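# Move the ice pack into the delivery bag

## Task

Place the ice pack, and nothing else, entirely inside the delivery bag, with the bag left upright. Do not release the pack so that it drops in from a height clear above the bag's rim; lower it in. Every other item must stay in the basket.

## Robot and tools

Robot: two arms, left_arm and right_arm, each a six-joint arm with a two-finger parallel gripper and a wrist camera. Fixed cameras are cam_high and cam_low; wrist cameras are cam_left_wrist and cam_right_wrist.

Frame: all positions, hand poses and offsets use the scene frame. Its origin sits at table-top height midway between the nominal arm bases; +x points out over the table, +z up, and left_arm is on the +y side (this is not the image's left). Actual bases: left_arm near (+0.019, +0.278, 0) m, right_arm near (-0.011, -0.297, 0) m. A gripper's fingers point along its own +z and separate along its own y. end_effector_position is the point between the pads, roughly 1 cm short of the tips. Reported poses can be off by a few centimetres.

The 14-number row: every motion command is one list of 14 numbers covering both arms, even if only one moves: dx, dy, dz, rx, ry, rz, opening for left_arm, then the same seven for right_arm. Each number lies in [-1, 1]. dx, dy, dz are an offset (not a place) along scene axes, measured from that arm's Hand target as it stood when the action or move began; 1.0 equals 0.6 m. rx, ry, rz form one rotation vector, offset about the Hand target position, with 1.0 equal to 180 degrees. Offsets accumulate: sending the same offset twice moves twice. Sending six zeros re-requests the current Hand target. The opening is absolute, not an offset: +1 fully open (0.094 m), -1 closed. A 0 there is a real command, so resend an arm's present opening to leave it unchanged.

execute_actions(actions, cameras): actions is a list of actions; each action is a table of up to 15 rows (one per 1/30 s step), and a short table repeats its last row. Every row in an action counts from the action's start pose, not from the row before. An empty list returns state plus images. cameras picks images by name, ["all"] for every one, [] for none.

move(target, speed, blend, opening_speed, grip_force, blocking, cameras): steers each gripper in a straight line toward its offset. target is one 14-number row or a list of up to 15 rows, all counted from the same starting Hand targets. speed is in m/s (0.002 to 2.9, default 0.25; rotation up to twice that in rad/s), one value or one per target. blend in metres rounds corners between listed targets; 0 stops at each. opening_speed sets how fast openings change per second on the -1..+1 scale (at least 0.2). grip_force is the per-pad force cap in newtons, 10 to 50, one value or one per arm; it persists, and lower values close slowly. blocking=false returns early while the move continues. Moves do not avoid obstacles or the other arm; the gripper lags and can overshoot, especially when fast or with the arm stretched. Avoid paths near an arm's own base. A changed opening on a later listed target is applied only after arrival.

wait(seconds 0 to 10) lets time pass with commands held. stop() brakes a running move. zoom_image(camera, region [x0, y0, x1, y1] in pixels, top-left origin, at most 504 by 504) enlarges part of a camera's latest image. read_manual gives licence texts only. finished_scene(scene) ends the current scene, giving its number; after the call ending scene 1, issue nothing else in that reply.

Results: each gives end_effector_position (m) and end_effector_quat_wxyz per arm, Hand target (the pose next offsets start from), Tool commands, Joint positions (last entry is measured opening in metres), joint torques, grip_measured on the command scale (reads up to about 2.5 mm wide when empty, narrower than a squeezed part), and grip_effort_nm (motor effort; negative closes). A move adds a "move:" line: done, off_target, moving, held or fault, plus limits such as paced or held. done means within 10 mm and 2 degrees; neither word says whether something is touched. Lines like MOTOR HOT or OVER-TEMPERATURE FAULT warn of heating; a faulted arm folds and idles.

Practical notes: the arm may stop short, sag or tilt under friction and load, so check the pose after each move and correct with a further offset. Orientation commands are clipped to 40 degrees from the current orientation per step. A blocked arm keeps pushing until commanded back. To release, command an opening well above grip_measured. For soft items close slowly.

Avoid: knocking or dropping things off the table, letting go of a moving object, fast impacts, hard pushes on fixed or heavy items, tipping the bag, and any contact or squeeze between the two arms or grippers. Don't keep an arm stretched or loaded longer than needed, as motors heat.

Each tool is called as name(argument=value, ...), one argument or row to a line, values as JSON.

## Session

execute_actions(
  actions=[],
)

zoom_image(
  camera="cam_high",
  region=[240, 60, 640, 390],
)

Scene clock: 0.00 s.
left_arm: end_effector_position=(+0.3996, +0.1510, +0.1749) grip_measured=+1.000 grip_effort_nm=n/a end_effector_quat_wxyz=(+0.544, +0.089, +0.834, -0.030) | right_arm: end_effector_position=(+0.3058, -0.3633, +0.1338) grip_measured=+1.000 grip_effort_nm=n/a end_effector_quat_wxyz=(+0.549, +0.077, +0.831, +0.037)
Joint positions: left_arm=[-0.435 1.273 0.672 0.169 -0.239 -0.057 0.094] | right_arm=[-0.383 0.961 0.327 0.204 -0.327 0.014 0.094]
Joint velocities: within noise
Joint torques (N m): no reading
Heat: left arm: 33 °C; right arm: 36 °C.
Hand target: left_arm +0.4000, +0.1508, +0.1777; +0.545, +0.089, +0.833, -0.031 | right_arm +0.3073, -0.3639, +0.1382; +0.553, +0.075, +0.829, +0.036
Tool commands: left_gripper/opening=+1.0 right_gripper/opening=+1.0
camera_calibration:
cam_left_wrist: T_world_to_cam=[[-0.245476, -0.967116, -0.0665417, 0.249336], [-0.930311, 0.254318, -0.264279, 0.379257], [0.272512, -0.00296981, -0.962148, 0.177146], [0, 0, 0, 1]] pos_world=[0.365759, 0.145211, 0.287261]
cam_right_wrist: T_world_to_cam=[[-0.15571, -0.975547, -0.155118, -0.294287], [-0.947068, 0.192067, -0.25724, 0.392525], [0.280742, 0.106853, -0.953817, 0.201348], [0, 0, 0, 1]] pos_world=[0.269398, -0.383996, 0.247372]

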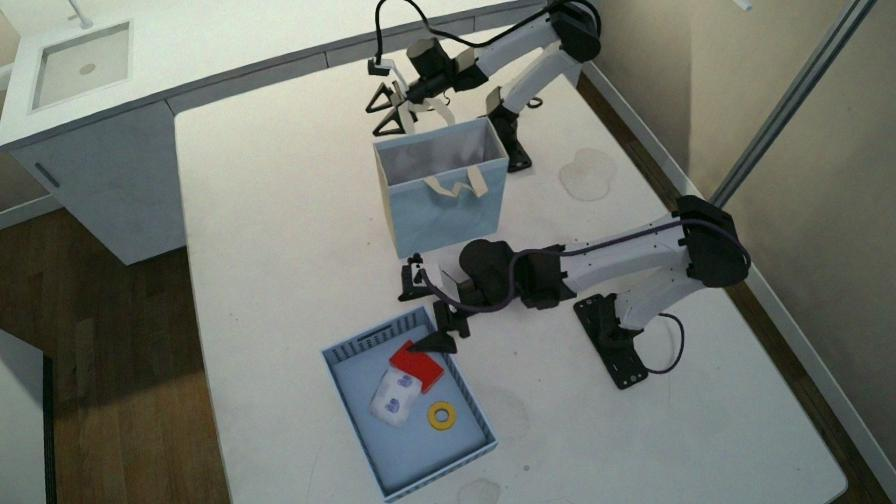

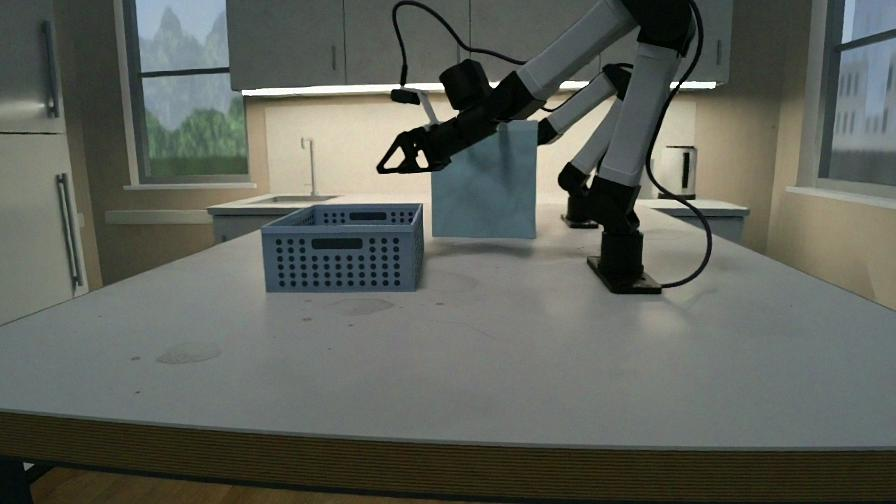

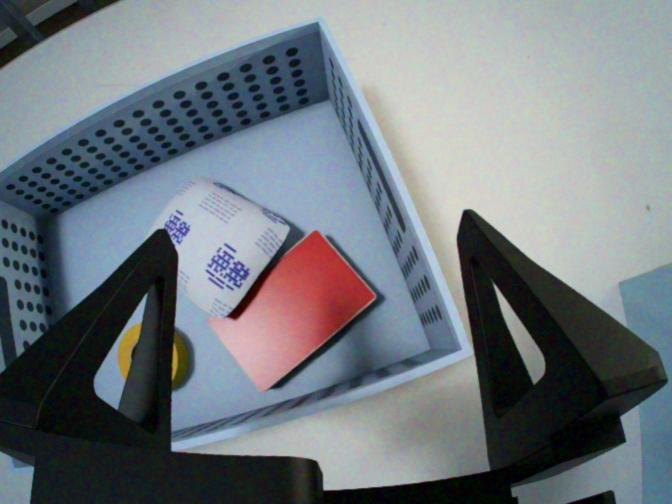

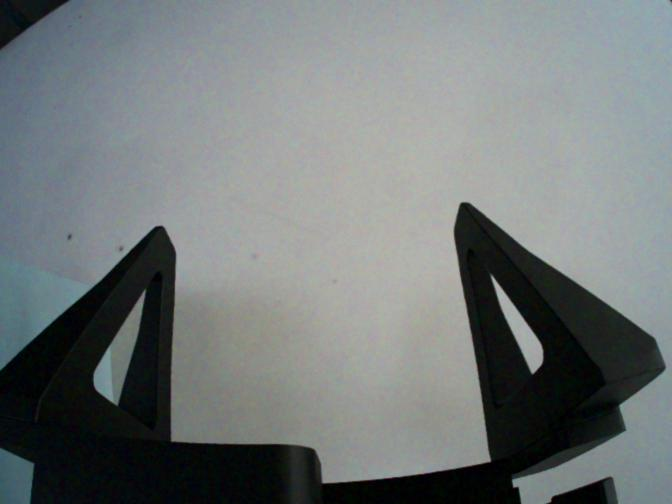

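Scaled by 1.260 from the camera's 896x504 image, which has a finer 1280x720 frame.

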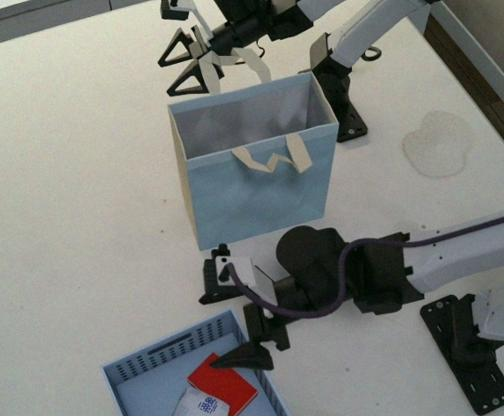

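move(
  target=[0.115,0.122,-0.063,-0.081,0.2525,0.2707,0.75,-0.235,-0.34,0.083,0,0,-0.25,1],
  speed=0.4,
  cameras=["cam_left_wrist","cam_high"],
)

Scene clock: 7.87 s.
left_arm: end_effector_position=(+0.4687, +0.2258, +0.1459) grip_measured=+0.752 grip_effort_nm=-0.08 end_effector_quat_wxyz=(+0.178, -0.331, +0.925, +0.062) | right_arm: end_effector_position=(+0.1672, -0.5605, +0.1760) grip_measured=+1.000 grip_effort_nm=-0.02 end_effector_quat_wxyz=(+0.520, +0.385, +0.744, -0.168)
Joint positions: left_arm=[-0.238 2.054 1.942 -1.218 -0.296 -0.878 0.082] | right_arm=[-1.16 0.862 0.478 -0.057 -0.335 0.011 0.094]
Joint torques (N m): left_arm=[0.95 -8.76 8.43 0.64 -0.26 -0.05] | right_arm=[-0.5 -0.88 9.14 2.24 -0.01 -0.04]
Heat: left arm: 36 °C; right arm: 36 °C.
Hand target: left_arm +0.4690, +0.2239, +0.1398; +0.163, -0.337, +0.925, +0.060 | right_arm +0.1664, -0.5679, +0.1881; +0.525, +0.387, +0.737, -0.179
Off the commanded pose: left_arm 0.006 m, 2 deg | right_arm 0.014 m, 2 deg.
move: off_target (right_arm)
camera_calibration:
cam_left_wrist: T_world_to_cam=[[0.585447, -0.809987, 0.034238, -0.102992], [-0.721125, -0.500992, 0.478524, 0.380979], [-0.370445, -0.30484, -0.877407, 0.487854], [0, 0, 0, 1]] pos_world=[0.515753, 0.256163, 0.249265]
Images, in order (width x height): cam_high 896x504, cam_left_wrist 672x504.

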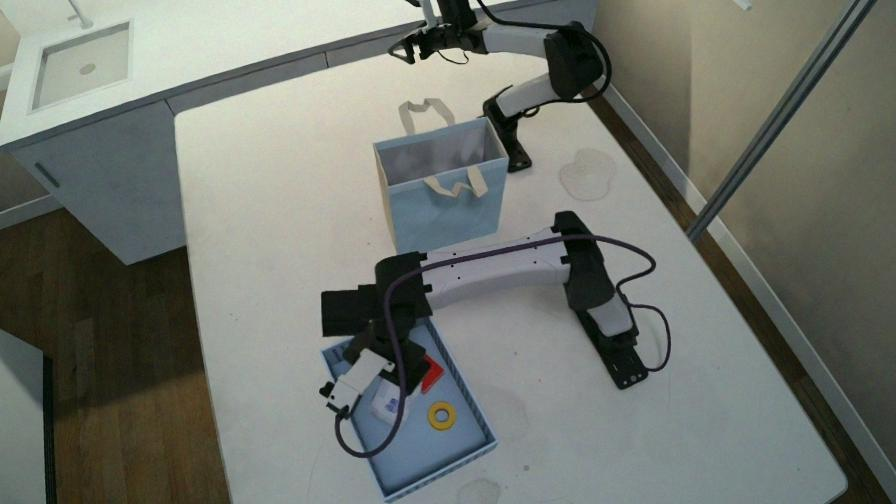

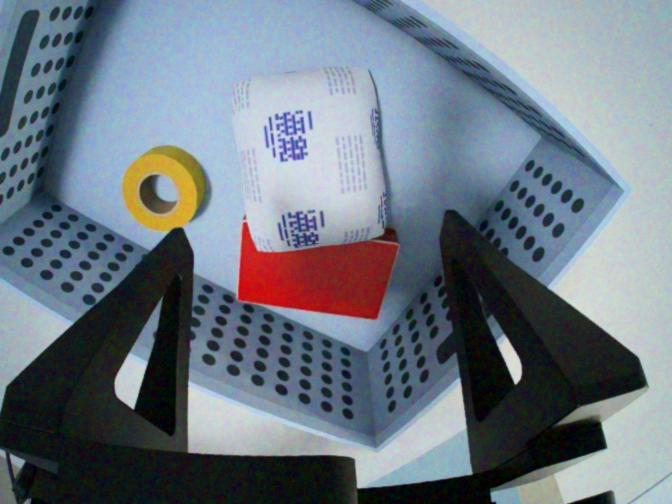

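move(
  target=[-0.015,-0.004,-0.203,0,0,0,0.75,0,0,0,0,0,0,1],
  speed=0.2,
  cameras=["cam_left_wrist"],
)

Scene clock: 11.07 s.
left_arm: end_effector_position=(+0.4604, +0.2242, +0.0303) grip_measured=+0.752 grip_effort_nm=-0.06 end_effector_quat_wxyz=(+0.170, -0.334, +0.925, +0.062) | right_arm: end_effector_position=(+0.1672, -0.5605, +0.1760) grip_measured=+1.000 grip_effort_nm=-0.02 end_effector_quat_wxyz=(+0.520, +0.385, +0.744, -0.168)
Joint positions: left_arm=[-0.243 2.081 1.522 -0.788 -0.289 -0.891 0.082] | right_arm=[-1.16 0.862 0.478 -0.057 -0.335 0.011 0.094]
Joint torques (N m): left_arm=[0.58 -8.87 5.52 0.99 -0.34 0] | right_arm=[-0.51 -0.92 9.18 2.29 0.01 -0.04]
Heat: left arm: 36 °C; right arm: 37 °C.
Hand target: left_arm +0.4600, +0.2216, +0.0179; +0.163, -0.337, +0.925, +0.060 | right_arm +0.1664, -0.5679, +0.1881; +0.525, +0.387, +0.737, -0.179
Off the commanded pose: left_arm 0.013 m, 1 deg | right_arm 0.014 m, 2 deg.
move: off_target (left_arm, right_arm)
camera_calibration:
cam_left_wrist: T_world_to_cam=[[0.590378, -0.806495, 0.0319372, -0.0985132], [-0.7119, -0.50167, 0.491452, 0.42496], [-0.380332, -0.312878, -0.870319, 0.388938], [0, 0, 0, 1]] pos_world=[0.508614, 0.255429, 0.132799]
Images, in order (width x height): cam_left_wrist 672x504.

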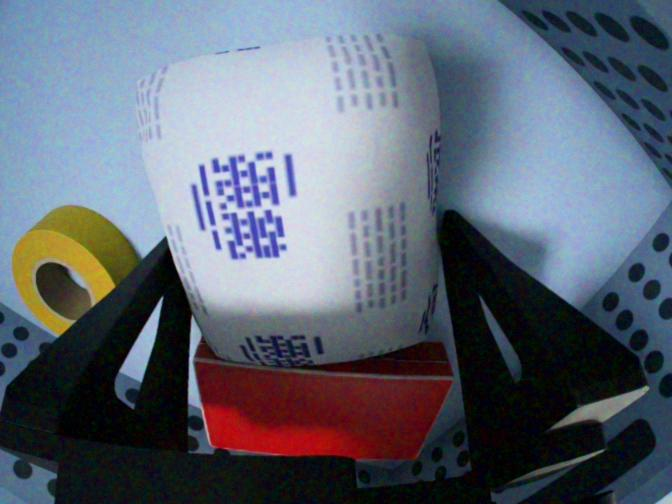

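move(
  target=[
    [-0.004,0.0075,0.0285,0,0,0,0.85,0,0,0,0,0,0,1],
    [-0.004,0.0075,-0.0132,0,0,0,0.85,0,0,0,0,0,0,1],
  ],
  speed=0.12,
  cameras=["cam_left_wrist"],
)

Scene clock: 14.03 s.
left_arm: end_effector_position=(+0.4636, +0.2239, +0.0264) grip_measured=+0.848 grip_effort_nm=0.13 end_effector_quat_wxyz=(+0.179, -0.335, +0.923, +0.056) | right_arm: end_effector_position=(+0.1672, -0.5605, +0.1760) grip_measured=+1.000 grip_effort_nm=-0.01 end_effector_quat_wxyz=(+0.520, +0.385, +0.744, -0.168)
Joint positions: left_arm=[-0.242 2.081 1.501 -0.745 -0.289 -0.891 0.087] | right_arm=[-1.16 0.862 0.478 -0.057 -0.335 0.011 0.094]
Joint torques (N m): left_arm=[1.18 -9.02 4.31 0.98 -0.32 0.1] | right_arm=[-0.46 -0.94 9.09 2.26 0.01 -0.07]
Heat: left arm: 36 °C; right arm: 37 °C.
Hand target: left_arm +0.4576, +0.2261, +0.0100; +0.163, -0.337, +0.925, +0.060 | right_arm +0.1664, -0.5679, +0.1881; +0.525, +0.387, +0.737, -0.179
Off the commanded pose: left_arm 0.018 m, 2 deg | right_arm 0.014 m, 2 deg.
move: off_target (left_arm, right_arm)
camera_calibration:
cam_left_wrist: T_world_to_cam=[[0.590469, -0.805625, 0.048105, -0.101114], [-0.721369, -0.500108, 0.47908, 0.433436], [-0.361901, -0.317583, -0.876452, 0.379442], [0, 0, 0, 1]] pos_world=[0.509693, 0.255809, 0.129776]
Images, in order (width x height): cam_left_wrist 672x504.

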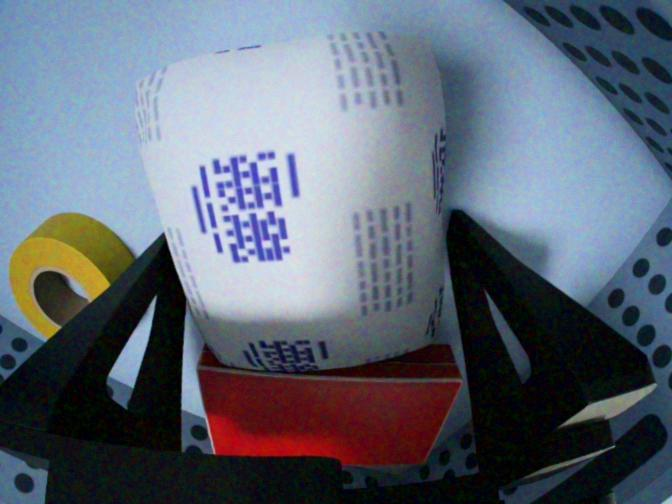

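move(
  target=[
    [-0.0027,0.0125,0.0583,0,0,0,0.9,0,0,0,0,0,0,1],
    [-0.0027,0.0125,-0.002,0,0,0,0.9,0,0,0,0,0,0,1],
  ],
  speed=0.12,
  cameras=["cam_left_wrist"],
)

Scene clock: 16.43 s.
left_arm: end_effector_position=(+0.4635, +0.2318, +0.0256) grip_measured=+0.898 grip_effort_nm=0.12 end_effector_quat_wxyz=(+0.181, -0.343, +0.920, +0.056) | right_arm: end_effector_position=(+0.1672, -0.5605, +0.1760) grip_measured=+1.000 grip_effort_nm=-0.02 end_effector_quat_wxyz=(+0.520, +0.385, +0.744, -0.168)
Joint positions: left_arm=[-0.225 2.074 1.485 -0.73 -0.289 -0.89 0.089] | right_arm=[-1.16 0.862 0.478 -0.057 -0.335 0.011 0.094]
Joint torques (N m): left_arm=[1.2 -9.26 3.79 1 -0.28 0.27] | right_arm=[-0.54 -0.95 9.14 2.25 0.03 -0.03]
Heat: left arm: 36 °C; right arm: 37 °C.
Hand target: left_arm +0.4560, +0.2336, +0.0089; +0.163, -0.337, +0.925, +0.060 | right_arm +0.1664, -0.5679, +0.1881; +0.525, +0.387, +0.737, -0.179
Off the commanded pose: left_arm 0.018 m, 2 deg | right_arm 0.014 m, 2 deg.
move: off_target (left_arm, right_arm)
camera_calibration:
cam_left_wrist: T_world_to_cam=[[0.603052, -0.796002, 0.0520392, -0.102867], [-0.715812, -0.511201, 0.475696, 0.437827], [-0.352053, -0.32412, -0.878069, 0.378091], [0, 0, 0, 1]] pos_world=[0.508544, 0.264482, 0.12907]
Images, in order (width x height): cam_left_wrist 672x504.

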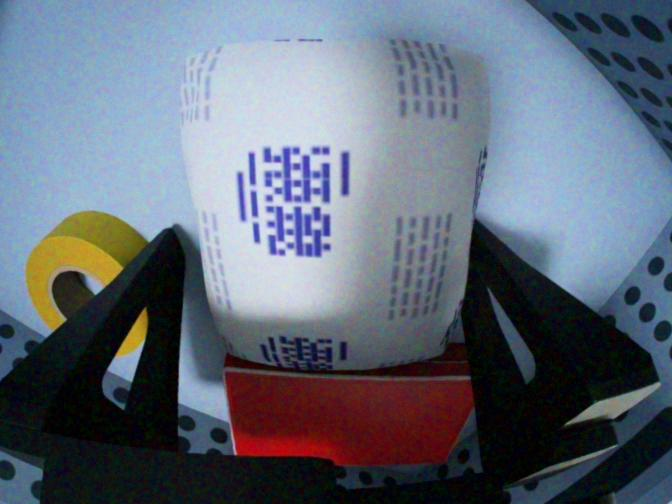

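move(
  target=[0,0,0.01,0,0,0,0.1,0,0,0,0,0,0,1],
  opening_speed=0.8,
  cameras=["cam_left_wrist"],
)

Scene clock: 18.33 s.
left_arm: end_effector_position=(+0.4653, +0.2322, +0.0262) grip_measured=+0.160 grip_effort_nm=-0.94 end_effector_quat_wxyz=(+0.185, -0.341, +0.920, +0.057) | right_arm: end_effector_position=(+0.1672, -0.5605, +0.1760) grip_measured=+1.000 grip_effort_nm=-0.02 end_effector_quat_wxyz=(+0.520, +0.385, +0.744, -0.168)
Joint positions: left_arm=[-0.225 2.074 1.485 -0.723 -0.294 -0.886 0.054] | right_arm=[-1.16 0.862 0.478 -0.057 -0.335 0.011 0.094]
Joint torques (N m): left_arm=[1.21 -9.91 4.86 0.76 -0.23 0.22] | right_arm=[-0.54 -0.9 9.17 2.25 -0.01 -0.03]
Heat: left arm: 37 °C; right arm: 38 °C.
Hand target: left_arm +0.4559, +0.2336, +0.0149; +0.163, -0.337, +0.925, +0.060 | right_arm +0.1664, -0.5679, +0.1881; +0.525, +0.387, +0.737, -0.179
Off the commanded pose: left_arm 0.015 m, 3 deg | right_arm 0.014 m, 2 deg.
move: off_target (left_arm, right_arm)
camera_calibration:
cam_left_wrist: T_world_to_cam=[[0.600563, -0.797815, 0.0530641, -0.102134], [-0.720515, -0.511212, 0.468531, 0.441308], [-0.346674, -0.319616, -0.881852, 0.376025], [0, 0, 0, 1]] pos_world=[0.509665, 0.264301, 0.130252]
Images, in order (width x height): cam_left_wrist 672x504.

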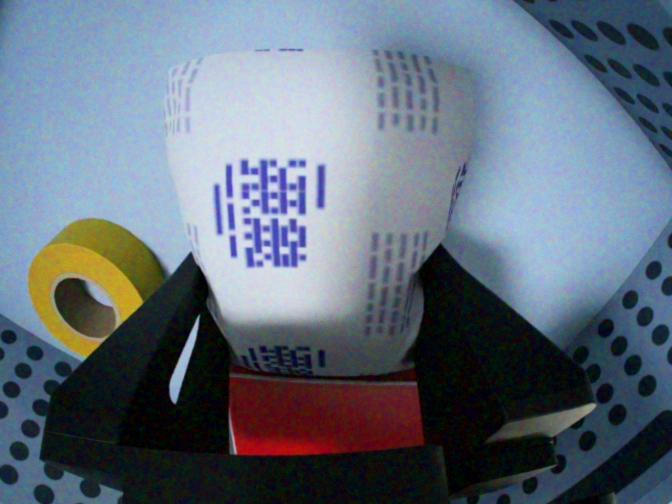

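move(
  target=[
    [0,0,0.208,0,0,0,0.1,0,0,0,0,0,0,1],
    [-0.21,-0.306,0.475,-0.08,-0.023,-0.135,0.1,0,0,0,0,0,0,1],
    [-0.3633,-0.5843,0.475,-0.1594,-0.0465,-0.2703,0.1,0,0,0,0,0,0,1],
  ],
  blend=[0.03,0.05,0],
  speed=0.3,
  cameras=["all"],
)

Scene clock: 32.67 s.
left_arm: end_effector_position=(+0.2353, -0.1084, +0.3031) grip_measured=+0.151 grip_effort_nm=-1.01 end_effector_quat_wxyz=(+0.155, +0.039, +0.955, -0.250) | right_arm: end_effector_position=(+0.1672, -0.5605, +0.1760) grip_measured=+1.000 grip_effort_nm=-0.02 end_effector_quat_wxyz=(+0.520, +0.385, +0.744, -0.168)
Joint positions: left_arm=[-1.072 1.856 2.21 -1.328 -0.003 -0.977 0.054] | right_arm=[-1.16 0.862 0.478 -0.057 -0.335 0.011 0.094]
Joint torques (N m): left_arm=[0.9 -7.66 5.75 1.74 -0.08 0.1] | right_arm=[-0.55 -0.88 9.2 2.3 0 -0.03]
Heat: left arm: 42 °C; right arm: 40 °C.
Hand target: left_arm +0.2379, -0.1169, +0.3000; +0.152, +0.038, +0.953, -0.260 | right_arm +0.1664, -0.5679, +0.1881; +0.525, +0.387, +0.737, -0.179
Off the commanded pose: left_arm 0.010 m, 1 deg | right_arm 0.014 m, 2 deg.
move: off_target (right_arm)
camera_calibration:
cam_left_wrist: T_world_to_cam=[[-0.209458, -0.844564, 0.492788, -0.198034], [-0.805921, 0.434503, 0.402118, 0.114527], [-0.553732, -0.312921, -0.771662, 0.447587], [0, 0, 0, 1]] pos_world=[0.298663, -0.0769556, 0.396921]
cam_right_wrist: T_world_to_cam=[[-0.790219, -0.592037, -0.158259, -0.180051], [-0.548707, 0.798542, -0.247489, 0.58167], [0.272899, -0.108733, -0.955878, 0.182443], [0, 0, 0, 1]] pos_world=[0.127098, -0.551247, 0.289855]

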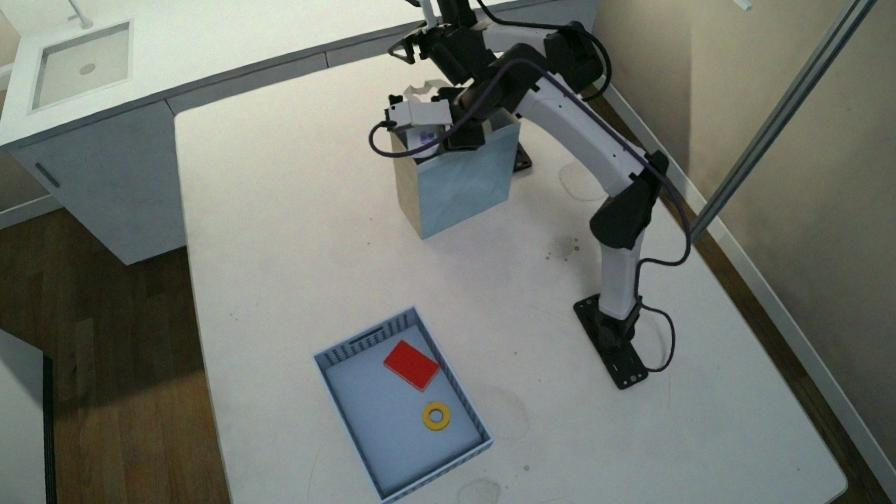

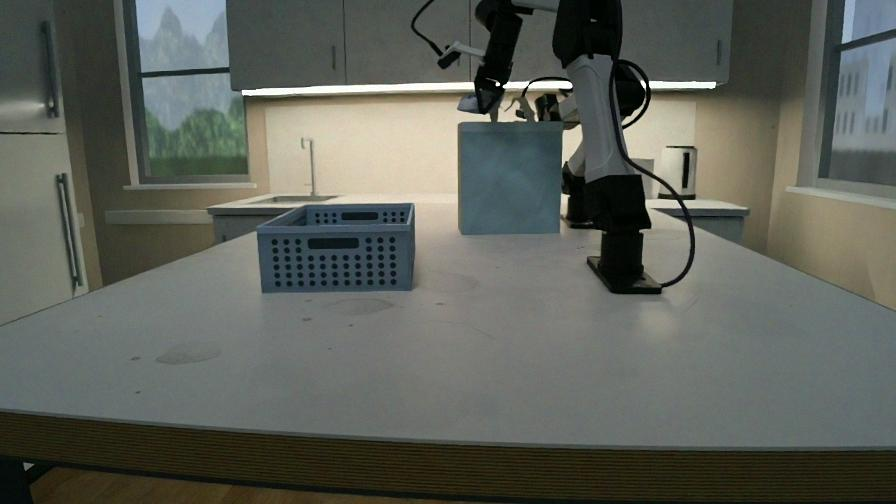

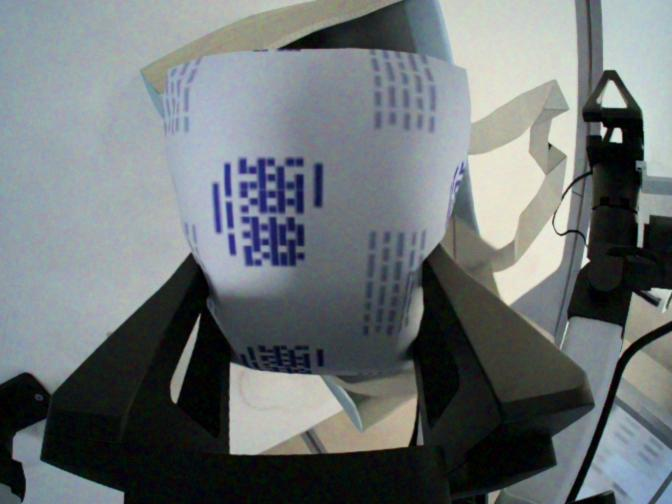

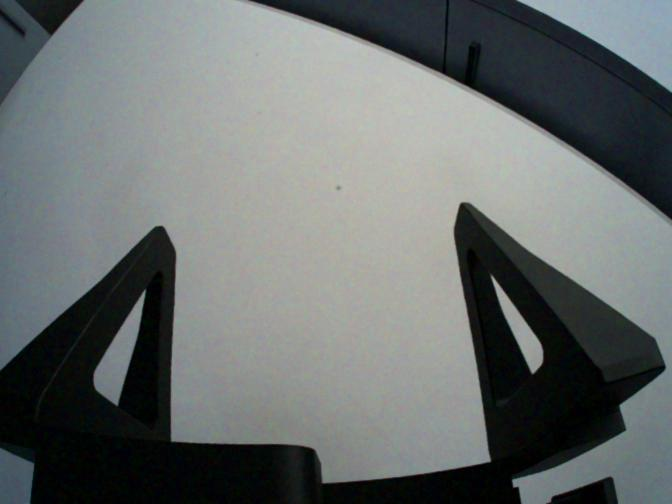

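zoom_image(
  camera="cam_high",
  region=[360, 70, 540, 250],
)

zoom_image(
  camera="cam_low",
  region=[420, 50, 620, 250],
)

Scaled by 2.800 from the camera's 896x504 image, which has a finer 1280x720 frame.

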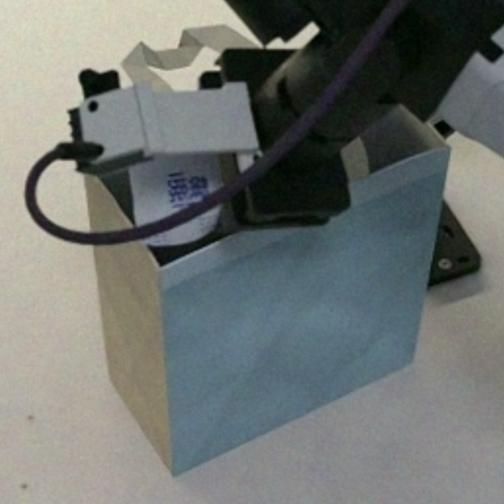

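Scaled by 2.520 from the camera's 896x504 image, which has a finer 1280x720 frame.

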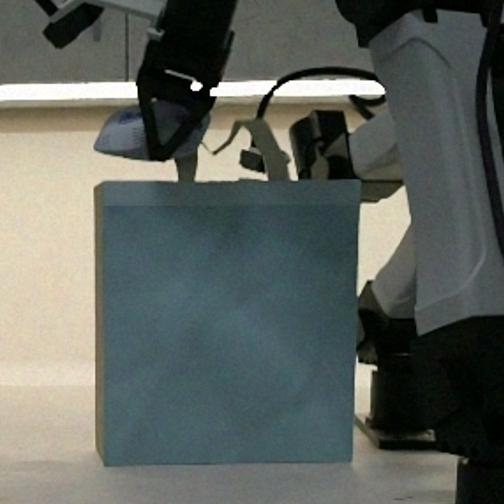

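zoom_image(
  camera="cam_left_wrist",
  region=[120, 0, 620, 500],
)

Scaled by 1.008 from the camera's 672x504 image, which has a finer 960x720 frame.

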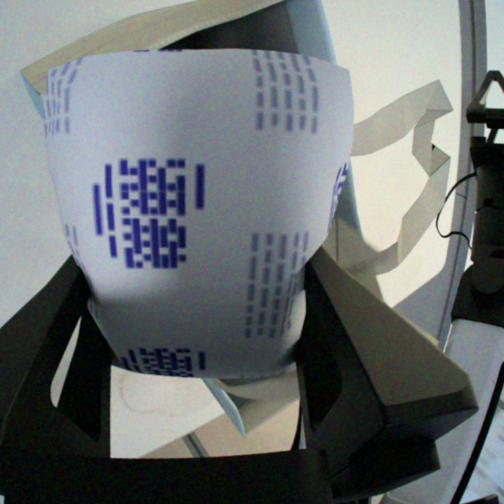

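move(
  target=[-0.083,-0.125,-0.003,-0.0491,0.0508,0.0622,0.1,0,0,0,0,0,0,1],
  speed=0.15,
  cameras=["cam_left_wrist","cam_high","cam_low"],
)

Scene clock: 47.20 s.
left_arm: end_effector_position=(+0.1824, -0.1831, +0.2924) grip_measured=+0.151 grip_effort_nm=-1.01 end_effector_quat_wxyz=(+0.092, -0.079, +0.945, -0.304) | right_arm: end_effector_position=(+0.1672, -0.5605, +0.1760) grip_measured=+1.000 grip_effort_nm=-0.01 end_effector_quat_wxyz=(+0.520, +0.385, +0.744, -0.168)
Joint positions: left_arm=[-1.25 1.988 2.316 -1.253 -0.027 -1.398 0.054] | right_arm=[-1.16 0.862 0.478 -0.057 -0.335 0.011 0.094]
Joint torques (N m): left_arm=[0.61 -8.57 8.61 1.71 -0.49 0.04] | right_arm=[-0.49 -0.94 9.24 2.26 0.01 -0.05]
Heat: left arm: 42 °C; right arm: 42 °C.
Hand target: left_arm +0.1881, -0.1919, +0.2981; +0.103, -0.088, +0.938, -0.318 | right_arm +0.1664, -0.5679, +0.1881; +0.525, +0.387, +0.737, -0.179
Off the commanded pose: left_arm 0.012 m, 2 deg | right_arm 0.014 m, 2 deg.
move: off_target (left_arm, right_arm)
camera_calibration:
cam_left_wrist: T_world_to_cam=[[0.0393445, -0.780585, 0.62381, -0.339003], [-0.79426, 0.354373, 0.493529, 0.0651261], [-0.606303, -0.514885, -0.606045, 0.310871], [0, 0, 0, 1]] pos_world=[0.253547, -0.127637, 0.367734]
Images, in order (width x height): cam_high 896x504, cam_low 896x504, cam_left_wrist 672x504.

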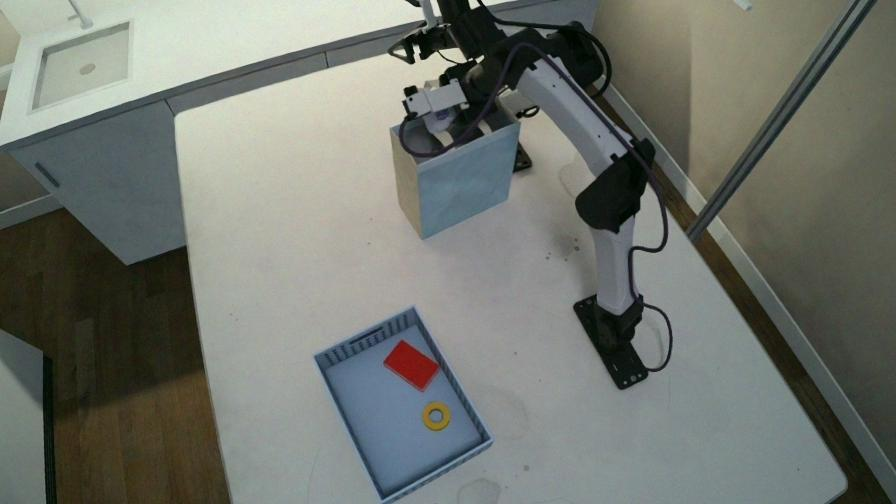

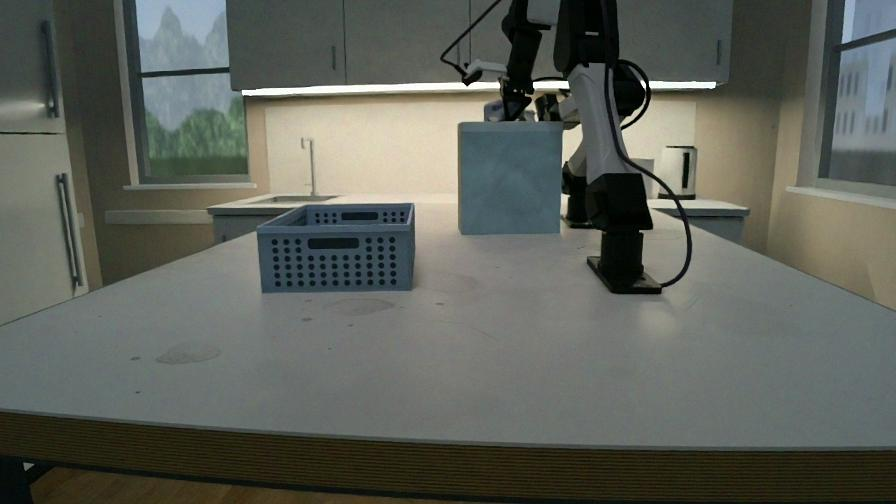

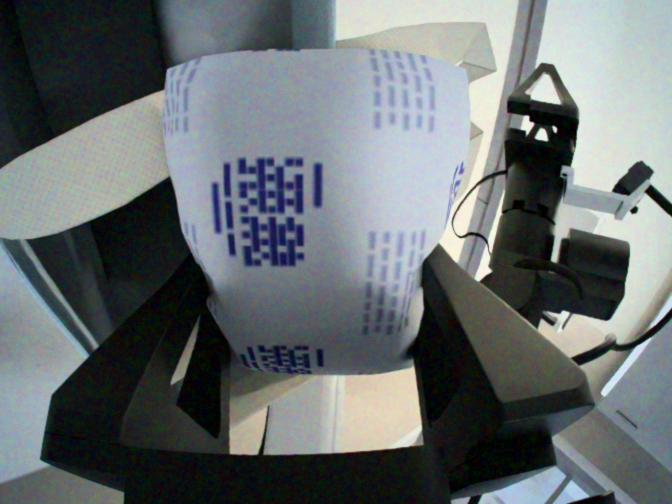

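move(
  target=[0.003,0,-0.155,0.0882,0.0111,0,0.1,0,0,0,0,0,0,1],
  speed=0.12,
  cameras=["cam_left_wrist","cam_high","cam_low"],
)

Scene clock: 50.57 s.
left_arm: end_effector_position=(+0.1885, -0.1889, +0.2035) grip_measured=+0.151 grip_effort_nm=-1.01 end_effector_quat_wxyz=(+0.088, -0.081, +0.976, -0.184) | right_arm: end_effector_position=(+0.1672, -0.5605, +0.1760) grip_measured=+1.000 grip_effort_nm=-0.02 end_effector_quat_wxyz=(+0.520, +0.385, +0.744, -0.168)
Joint positions: left_arm=[-1.262 2.16 2.32 -1.327 -0.082 -1.399 0.054] | right_arm=[-1.16 0.862 0.478 -0.057 -0.335 0.011 0.094]
Joint torques (N m): left_arm=[0.27 -10.29 8.7 0.99 -0.53 0.18] | right_arm=[-0.54 -0.85 9.22 2.25 0.01 -0.06]
Heat: left arm: 42 °C; right arm: 43 °C.
Hand target: left_arm +0.1899, -0.1919, +0.2052; +0.097, -0.078, +0.975, -0.184 | right_arm +0.1664, -0.5679, +0.1881; +0.525, +0.387, +0.737, -0.179
Off the commanded pose: left_arm 0.004 m, 1 deg | right_arm 0.014 m, 2 deg.
move: off_target (right_arm)
camera_calibration:
cam_left_wrist: T_world_to_cam=[[0.0710389, -0.907157, 0.414752, -0.275705], [-0.78083, 0.208164, 0.589044, 0.0662896], [-0.620692, -0.365696, -0.693548, 0.306359], [0, 0, 0, 1]] pos_world=[0.261501, -0.151873, 0.287776]
Images, in order (width x height): cam_high 896x504, cam_low 896x504, cam_left_wrist 672x504.

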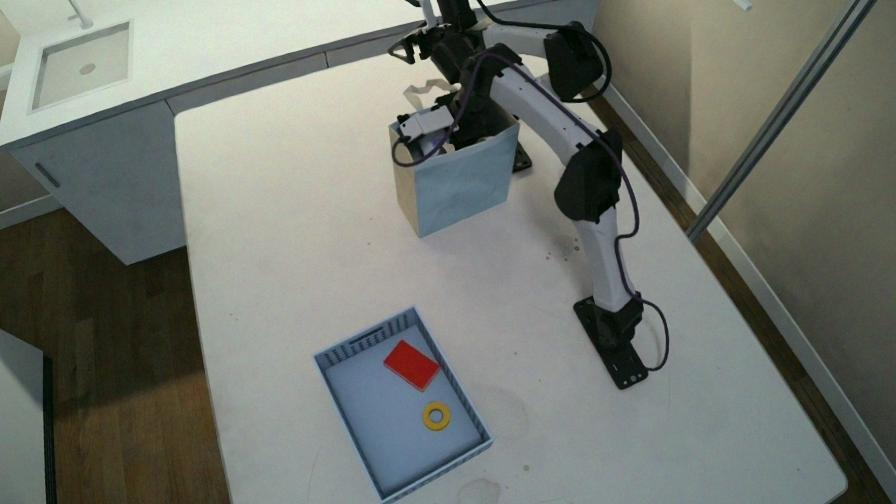

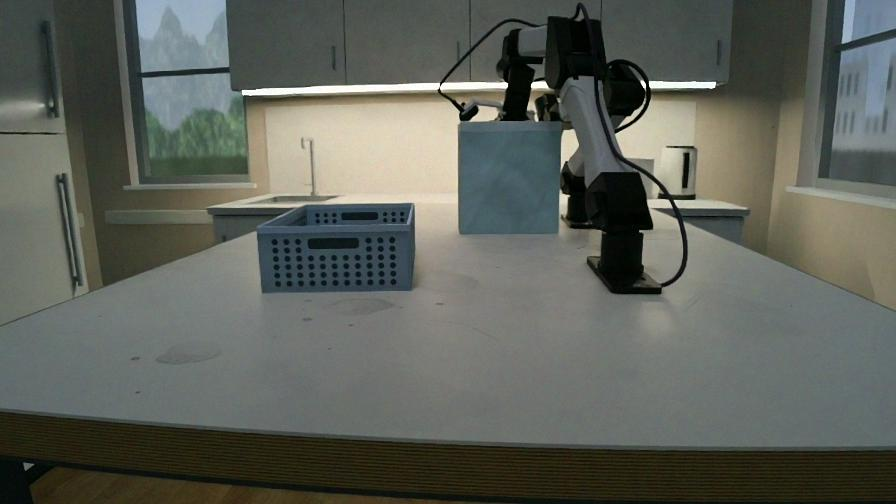

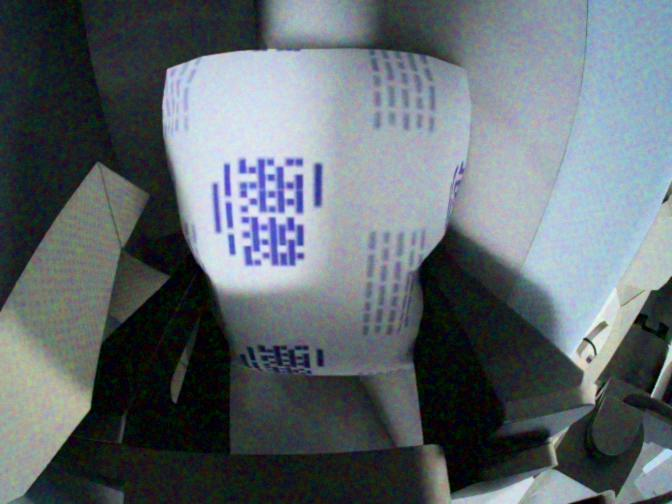

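move(
  target=[0,0.005,-0.095,0.0524,0.0066,0,0.1,0,0,0,0,0,0,1],
  speed=0.1,
  cameras=["cam_left_wrist","cam_high"],
)

Scene clock: 52.80 s.
left_arm: end_effector_position=(+0.1884, -0.1868, +0.1488) grip_measured=+0.151 grip_effort_nm=-1.01 end_effector_quat_wxyz=(+0.084, -0.076, +0.988, -0.107) | right_arm: end_effector_position=(+0.1672, -0.5605, +0.1760) grip_measured=+1.000 grip_effort_nm=-0.02 end_effector_quat_wxyz=(+0.520, +0.385, +0.744, -0.168)
Joint positions: left_arm=[-1.271 2.282 2.343 -1.383 -0.112 -1.399 0.054] | right_arm=[-1.16 0.862 0.478 -0.057 -0.335 0.011 0.094]
Joint torques (N m): left_arm=[0.29 -10.78 8.58 0.7 -0.59 0.18] | right_arm=[-0.54 -0.92 9.21 2.27 0 -0.02]
Heat: left arm: 43 °C; right arm: 43 °C.
Hand target: left_arm +0.1899, -0.1890, +0.1480; +0.093, -0.072, +0.988, -0.102 | right_arm +0.1664, -0.5679, +0.1881; +0.525, +0.387, +0.737, -0.179
Off the commanded pose: left_arm 0.003 m, 1 deg | right_arm 0.014 m, 2 deg.
move: off_target (right_arm)
camera_calibration:
cam_left_wrist: T_world_to_cam=[[0.0783979, -0.960496, 0.267021, -0.240438], [-0.76832, 0.11246, 0.630109, 0.0716668], [-0.635247, -0.254557, -0.729152, 0.298043], [0, 0, 0, 1]] pos_world=[0.263244, -0.163131, 0.236363]
Images, in order (width x height): cam_high 896x504, cam_left_wrist 672x504.

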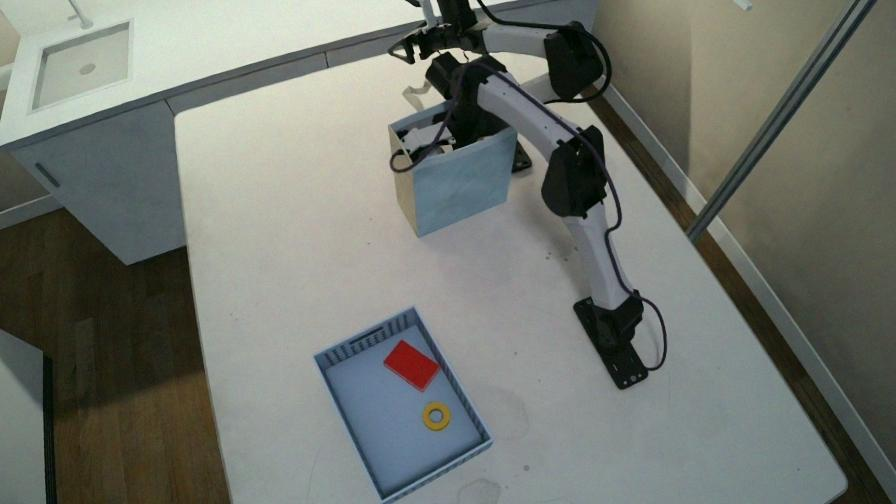

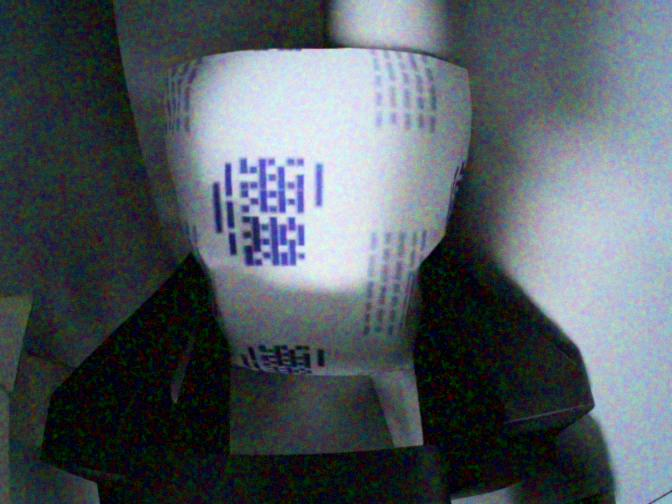

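move(
  target=[0,0,0,0,0,0,0.32,0,0,0,0,0,0,1],
  opening_speed=0.5,
  cameras=["cam_left_wrist","cam_high"],
)

Scene clock: 54.50 s.
left_arm: end_effector_position=(+0.1884, -0.1866, +0.1488) grip_measured=+0.321 grip_effort_nm=-0.03 end_effector_quat_wxyz=(+0.084, -0.076, +0.988, -0.106) | right_arm: end_effector_position=(+0.1672, -0.5605, +0.1760) grip_measured=+1.000 grip_effort_nm=-0.02 end_effector_quat_wxyz=(+0.520, +0.385, +0.744, -0.168)
Joint positions: left_arm=[-1.271 2.282 2.343 -1.384 -0.112 -1.399 0.062] | right_arm=[-1.16 0.862 0.478 -0.057 -0.335 0.011 0.094]
Joint torques (N m): left_arm=[0.27 -10.76 8.61 0.69 -0.56 0.18] | right_arm=[-0.46 -0.92 9.17 2.26 -0.01 -0.05]
Heat: left arm: 43 °C; right arm: 43 °C.
Hand target: left_arm +0.1898, -0.1890, +0.1480; +0.093, -0.072, +0.988, -0.102 | right_arm +0.1664, -0.5679, +0.1881; +0.525, +0.387, +0.737, -0.179
Off the commanded pose: left_arm 0.003 m, 1 deg | right_arm 0.014 m, 2 deg.
move: off_target (right_arm)
camera_calibration:
cam_left_wrist: T_world_to_cam=[[0.0784281, -0.960725, 0.26619, -0.240188], [-0.768398, 0.111861, 0.63012, 0.0715769], [-0.635148, -0.253959, -0.729446, 0.298209], [0, 0, 0, 1]] pos_world=[0.263244, -0.163029, 0.236361]
Images, in order (width x height): cam_high 896x504, cam_left_wrist 672x504.

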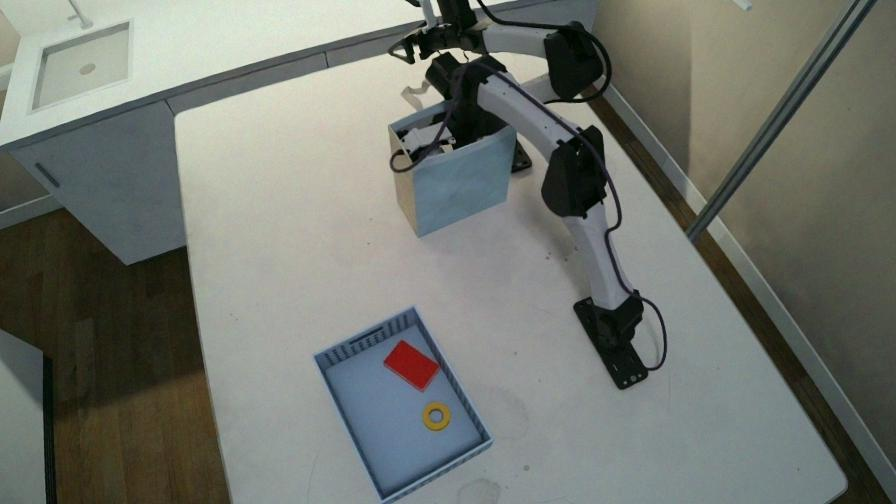

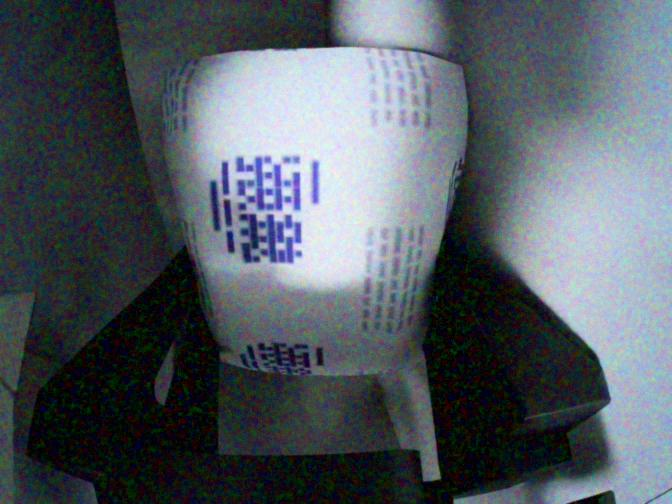

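move(
  target=[0,0,0,0,0,0,0.44,0,0,0,0,0,0,1],
  opening_speed=0.25,
  cameras=["cam_left_wrist","cam_high"],
)

Scene clock: 55.73 s.
left_arm: end_effector_position=(+0.1885, -0.1866, +0.1488) grip_measured=+0.440 grip_effort_nm=0.01 end_effector_quat_wxyz=(+0.084, -0.076, +0.988, -0.106) | right_arm: end_effector_position=(+0.1672, -0.5605, +0.1760) grip_measured=+1.000 grip_effort_nm=-0.02 end_effector_quat_wxyz=(+0.520, +0.385, +0.744, -0.168)
Joint positions: left_arm=[-1.271 2.282 2.343 -1.384 -0.113 -1.399 0.068] | right_arm=[-1.16 0.862 0.478 -0.057 -0.335 0.011 0.094]
Joint torques (N m): left_arm=[0.27 -10.78 8.59 0.69 -0.57 0.17] | right_arm=[-0.51 -0.87 9.1 2.26 0.01 -0.04]
Heat: left arm: 44 °C; right arm: 43 °C.
Hand target: left_arm +0.1899, -0.1890, +0.1480; +0.093, -0.072, +0.988, -0.102 | right_arm +0.1664, -0.5679, +0.1881; +0.525, +0.387, +0.737, -0.179
Off the commanded pose: left_arm 0.003 m, 1 deg | right_arm 0.014 m, 2 deg.
move: off_target (right_arm)
camera_calibration:
cam_left_wrist: T_world_to_cam=[[0.0784141, -0.960742, 0.266131, -0.240173], [-0.768662, 0.111727, 0.629822, 0.071697], [-0.634831, -0.253952, -0.729725, 0.298192], [0, 0, 0, 1]] pos_world=[0.263245, -0.163029, 0.23636]
Images, in order (width x height): cam_high 896x504, cam_left_wrist 672x504.

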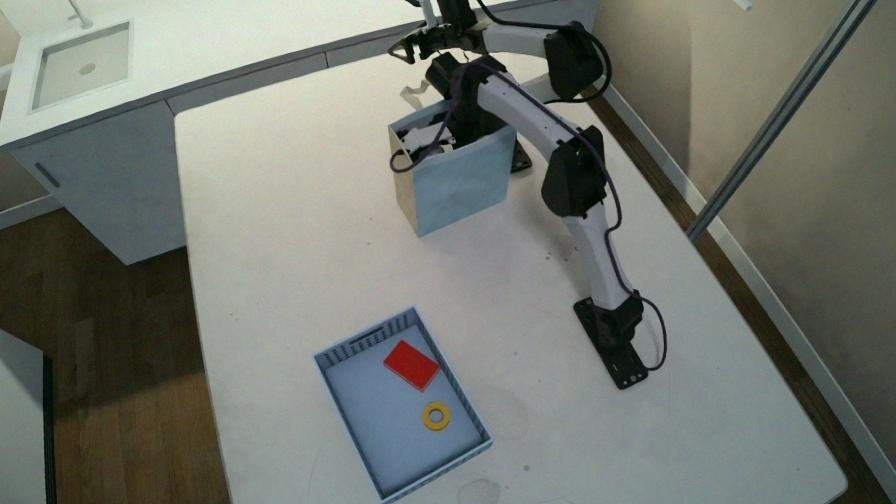

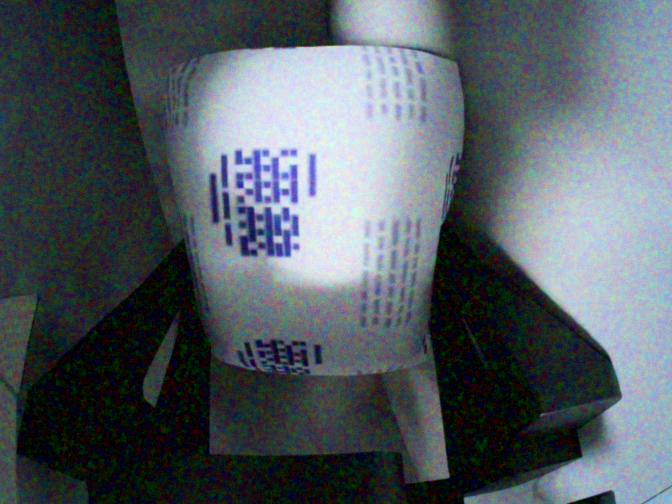

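move(
  target=[0,0,0,0,0,0,0.52,0,0,0,0,0,0,1],
  opening_speed=0.25,
  cameras=["cam_left_wrist","cam_high"],
)

Scene clock: 57.80 s.
left_arm: end_effector_position=(+0.1893, -0.1875, +0.1511) grip_measured=+0.519 grip_effort_nm=0.07 end_effector_quat_wxyz=(+0.086, -0.076, +0.987, -0.110) | right_arm: end_effector_position=(+0.1672, -0.5605, +0.1760) grip_measured=+1.000 grip_effort_nm=-0.02 end_effector_quat_wxyz=(+0.520, +0.385, +0.744, -0.168)
Joint positions: left_arm=[-1.271 2.282 2.351 -1.384 -0.116 -1.399 0.071] | right_arm=[-1.16 0.862 0.478 -0.057 -0.335 0.011 0.094]
Joint torques (N m): left_arm=[0.29 -10.69 8.1 0.7 -0.54 0.17] | right_arm=[-0.43 -0.85 9.14 2.25 0 -0.07]
Heat: left arm: 45 °C; right arm: 43 °C.
Hand target: left_arm +0.1899, -0.1889, +0.1481; +0.093, -0.072, +0.988, -0.102 | right_arm +0.1664, -0.5679, +0.1881; +0.525, +0.387, +0.737, -0.179
Off the commanded pose: left_arm 0.003 m, 1 deg | right_arm 0.014 m, 2 deg.
move: off_target (right_arm)
camera_calibration:
cam_left_wrist: T_world_to_cam=[[0.0777957, -0.959052, 0.272337, -0.242248], [-0.771891, 0.114943, 0.625278, 0.0728807], [-0.630977, -0.258858, -0.731341, 0.298837], [0, 0, 0, 1]] pos_world=[0.263661, -0.163349, 0.238954]
Images, in order (width x height): cam_high 896x504, cam_left_wrist 672x504.

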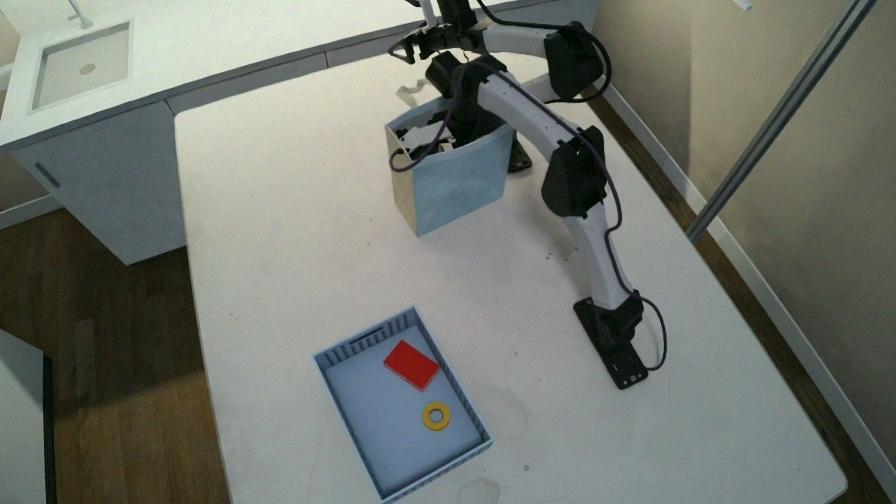

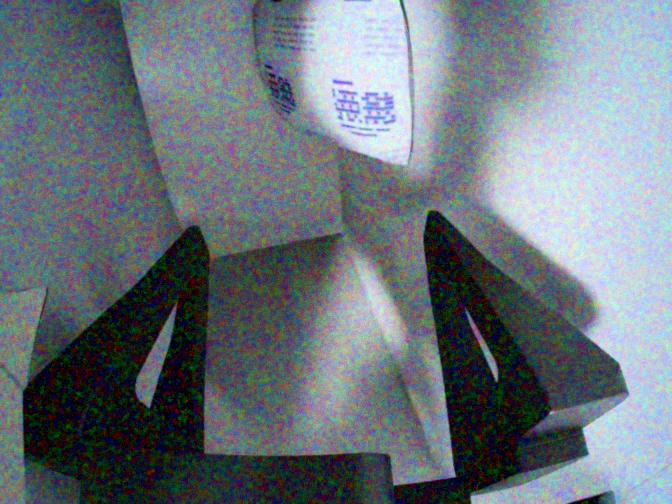

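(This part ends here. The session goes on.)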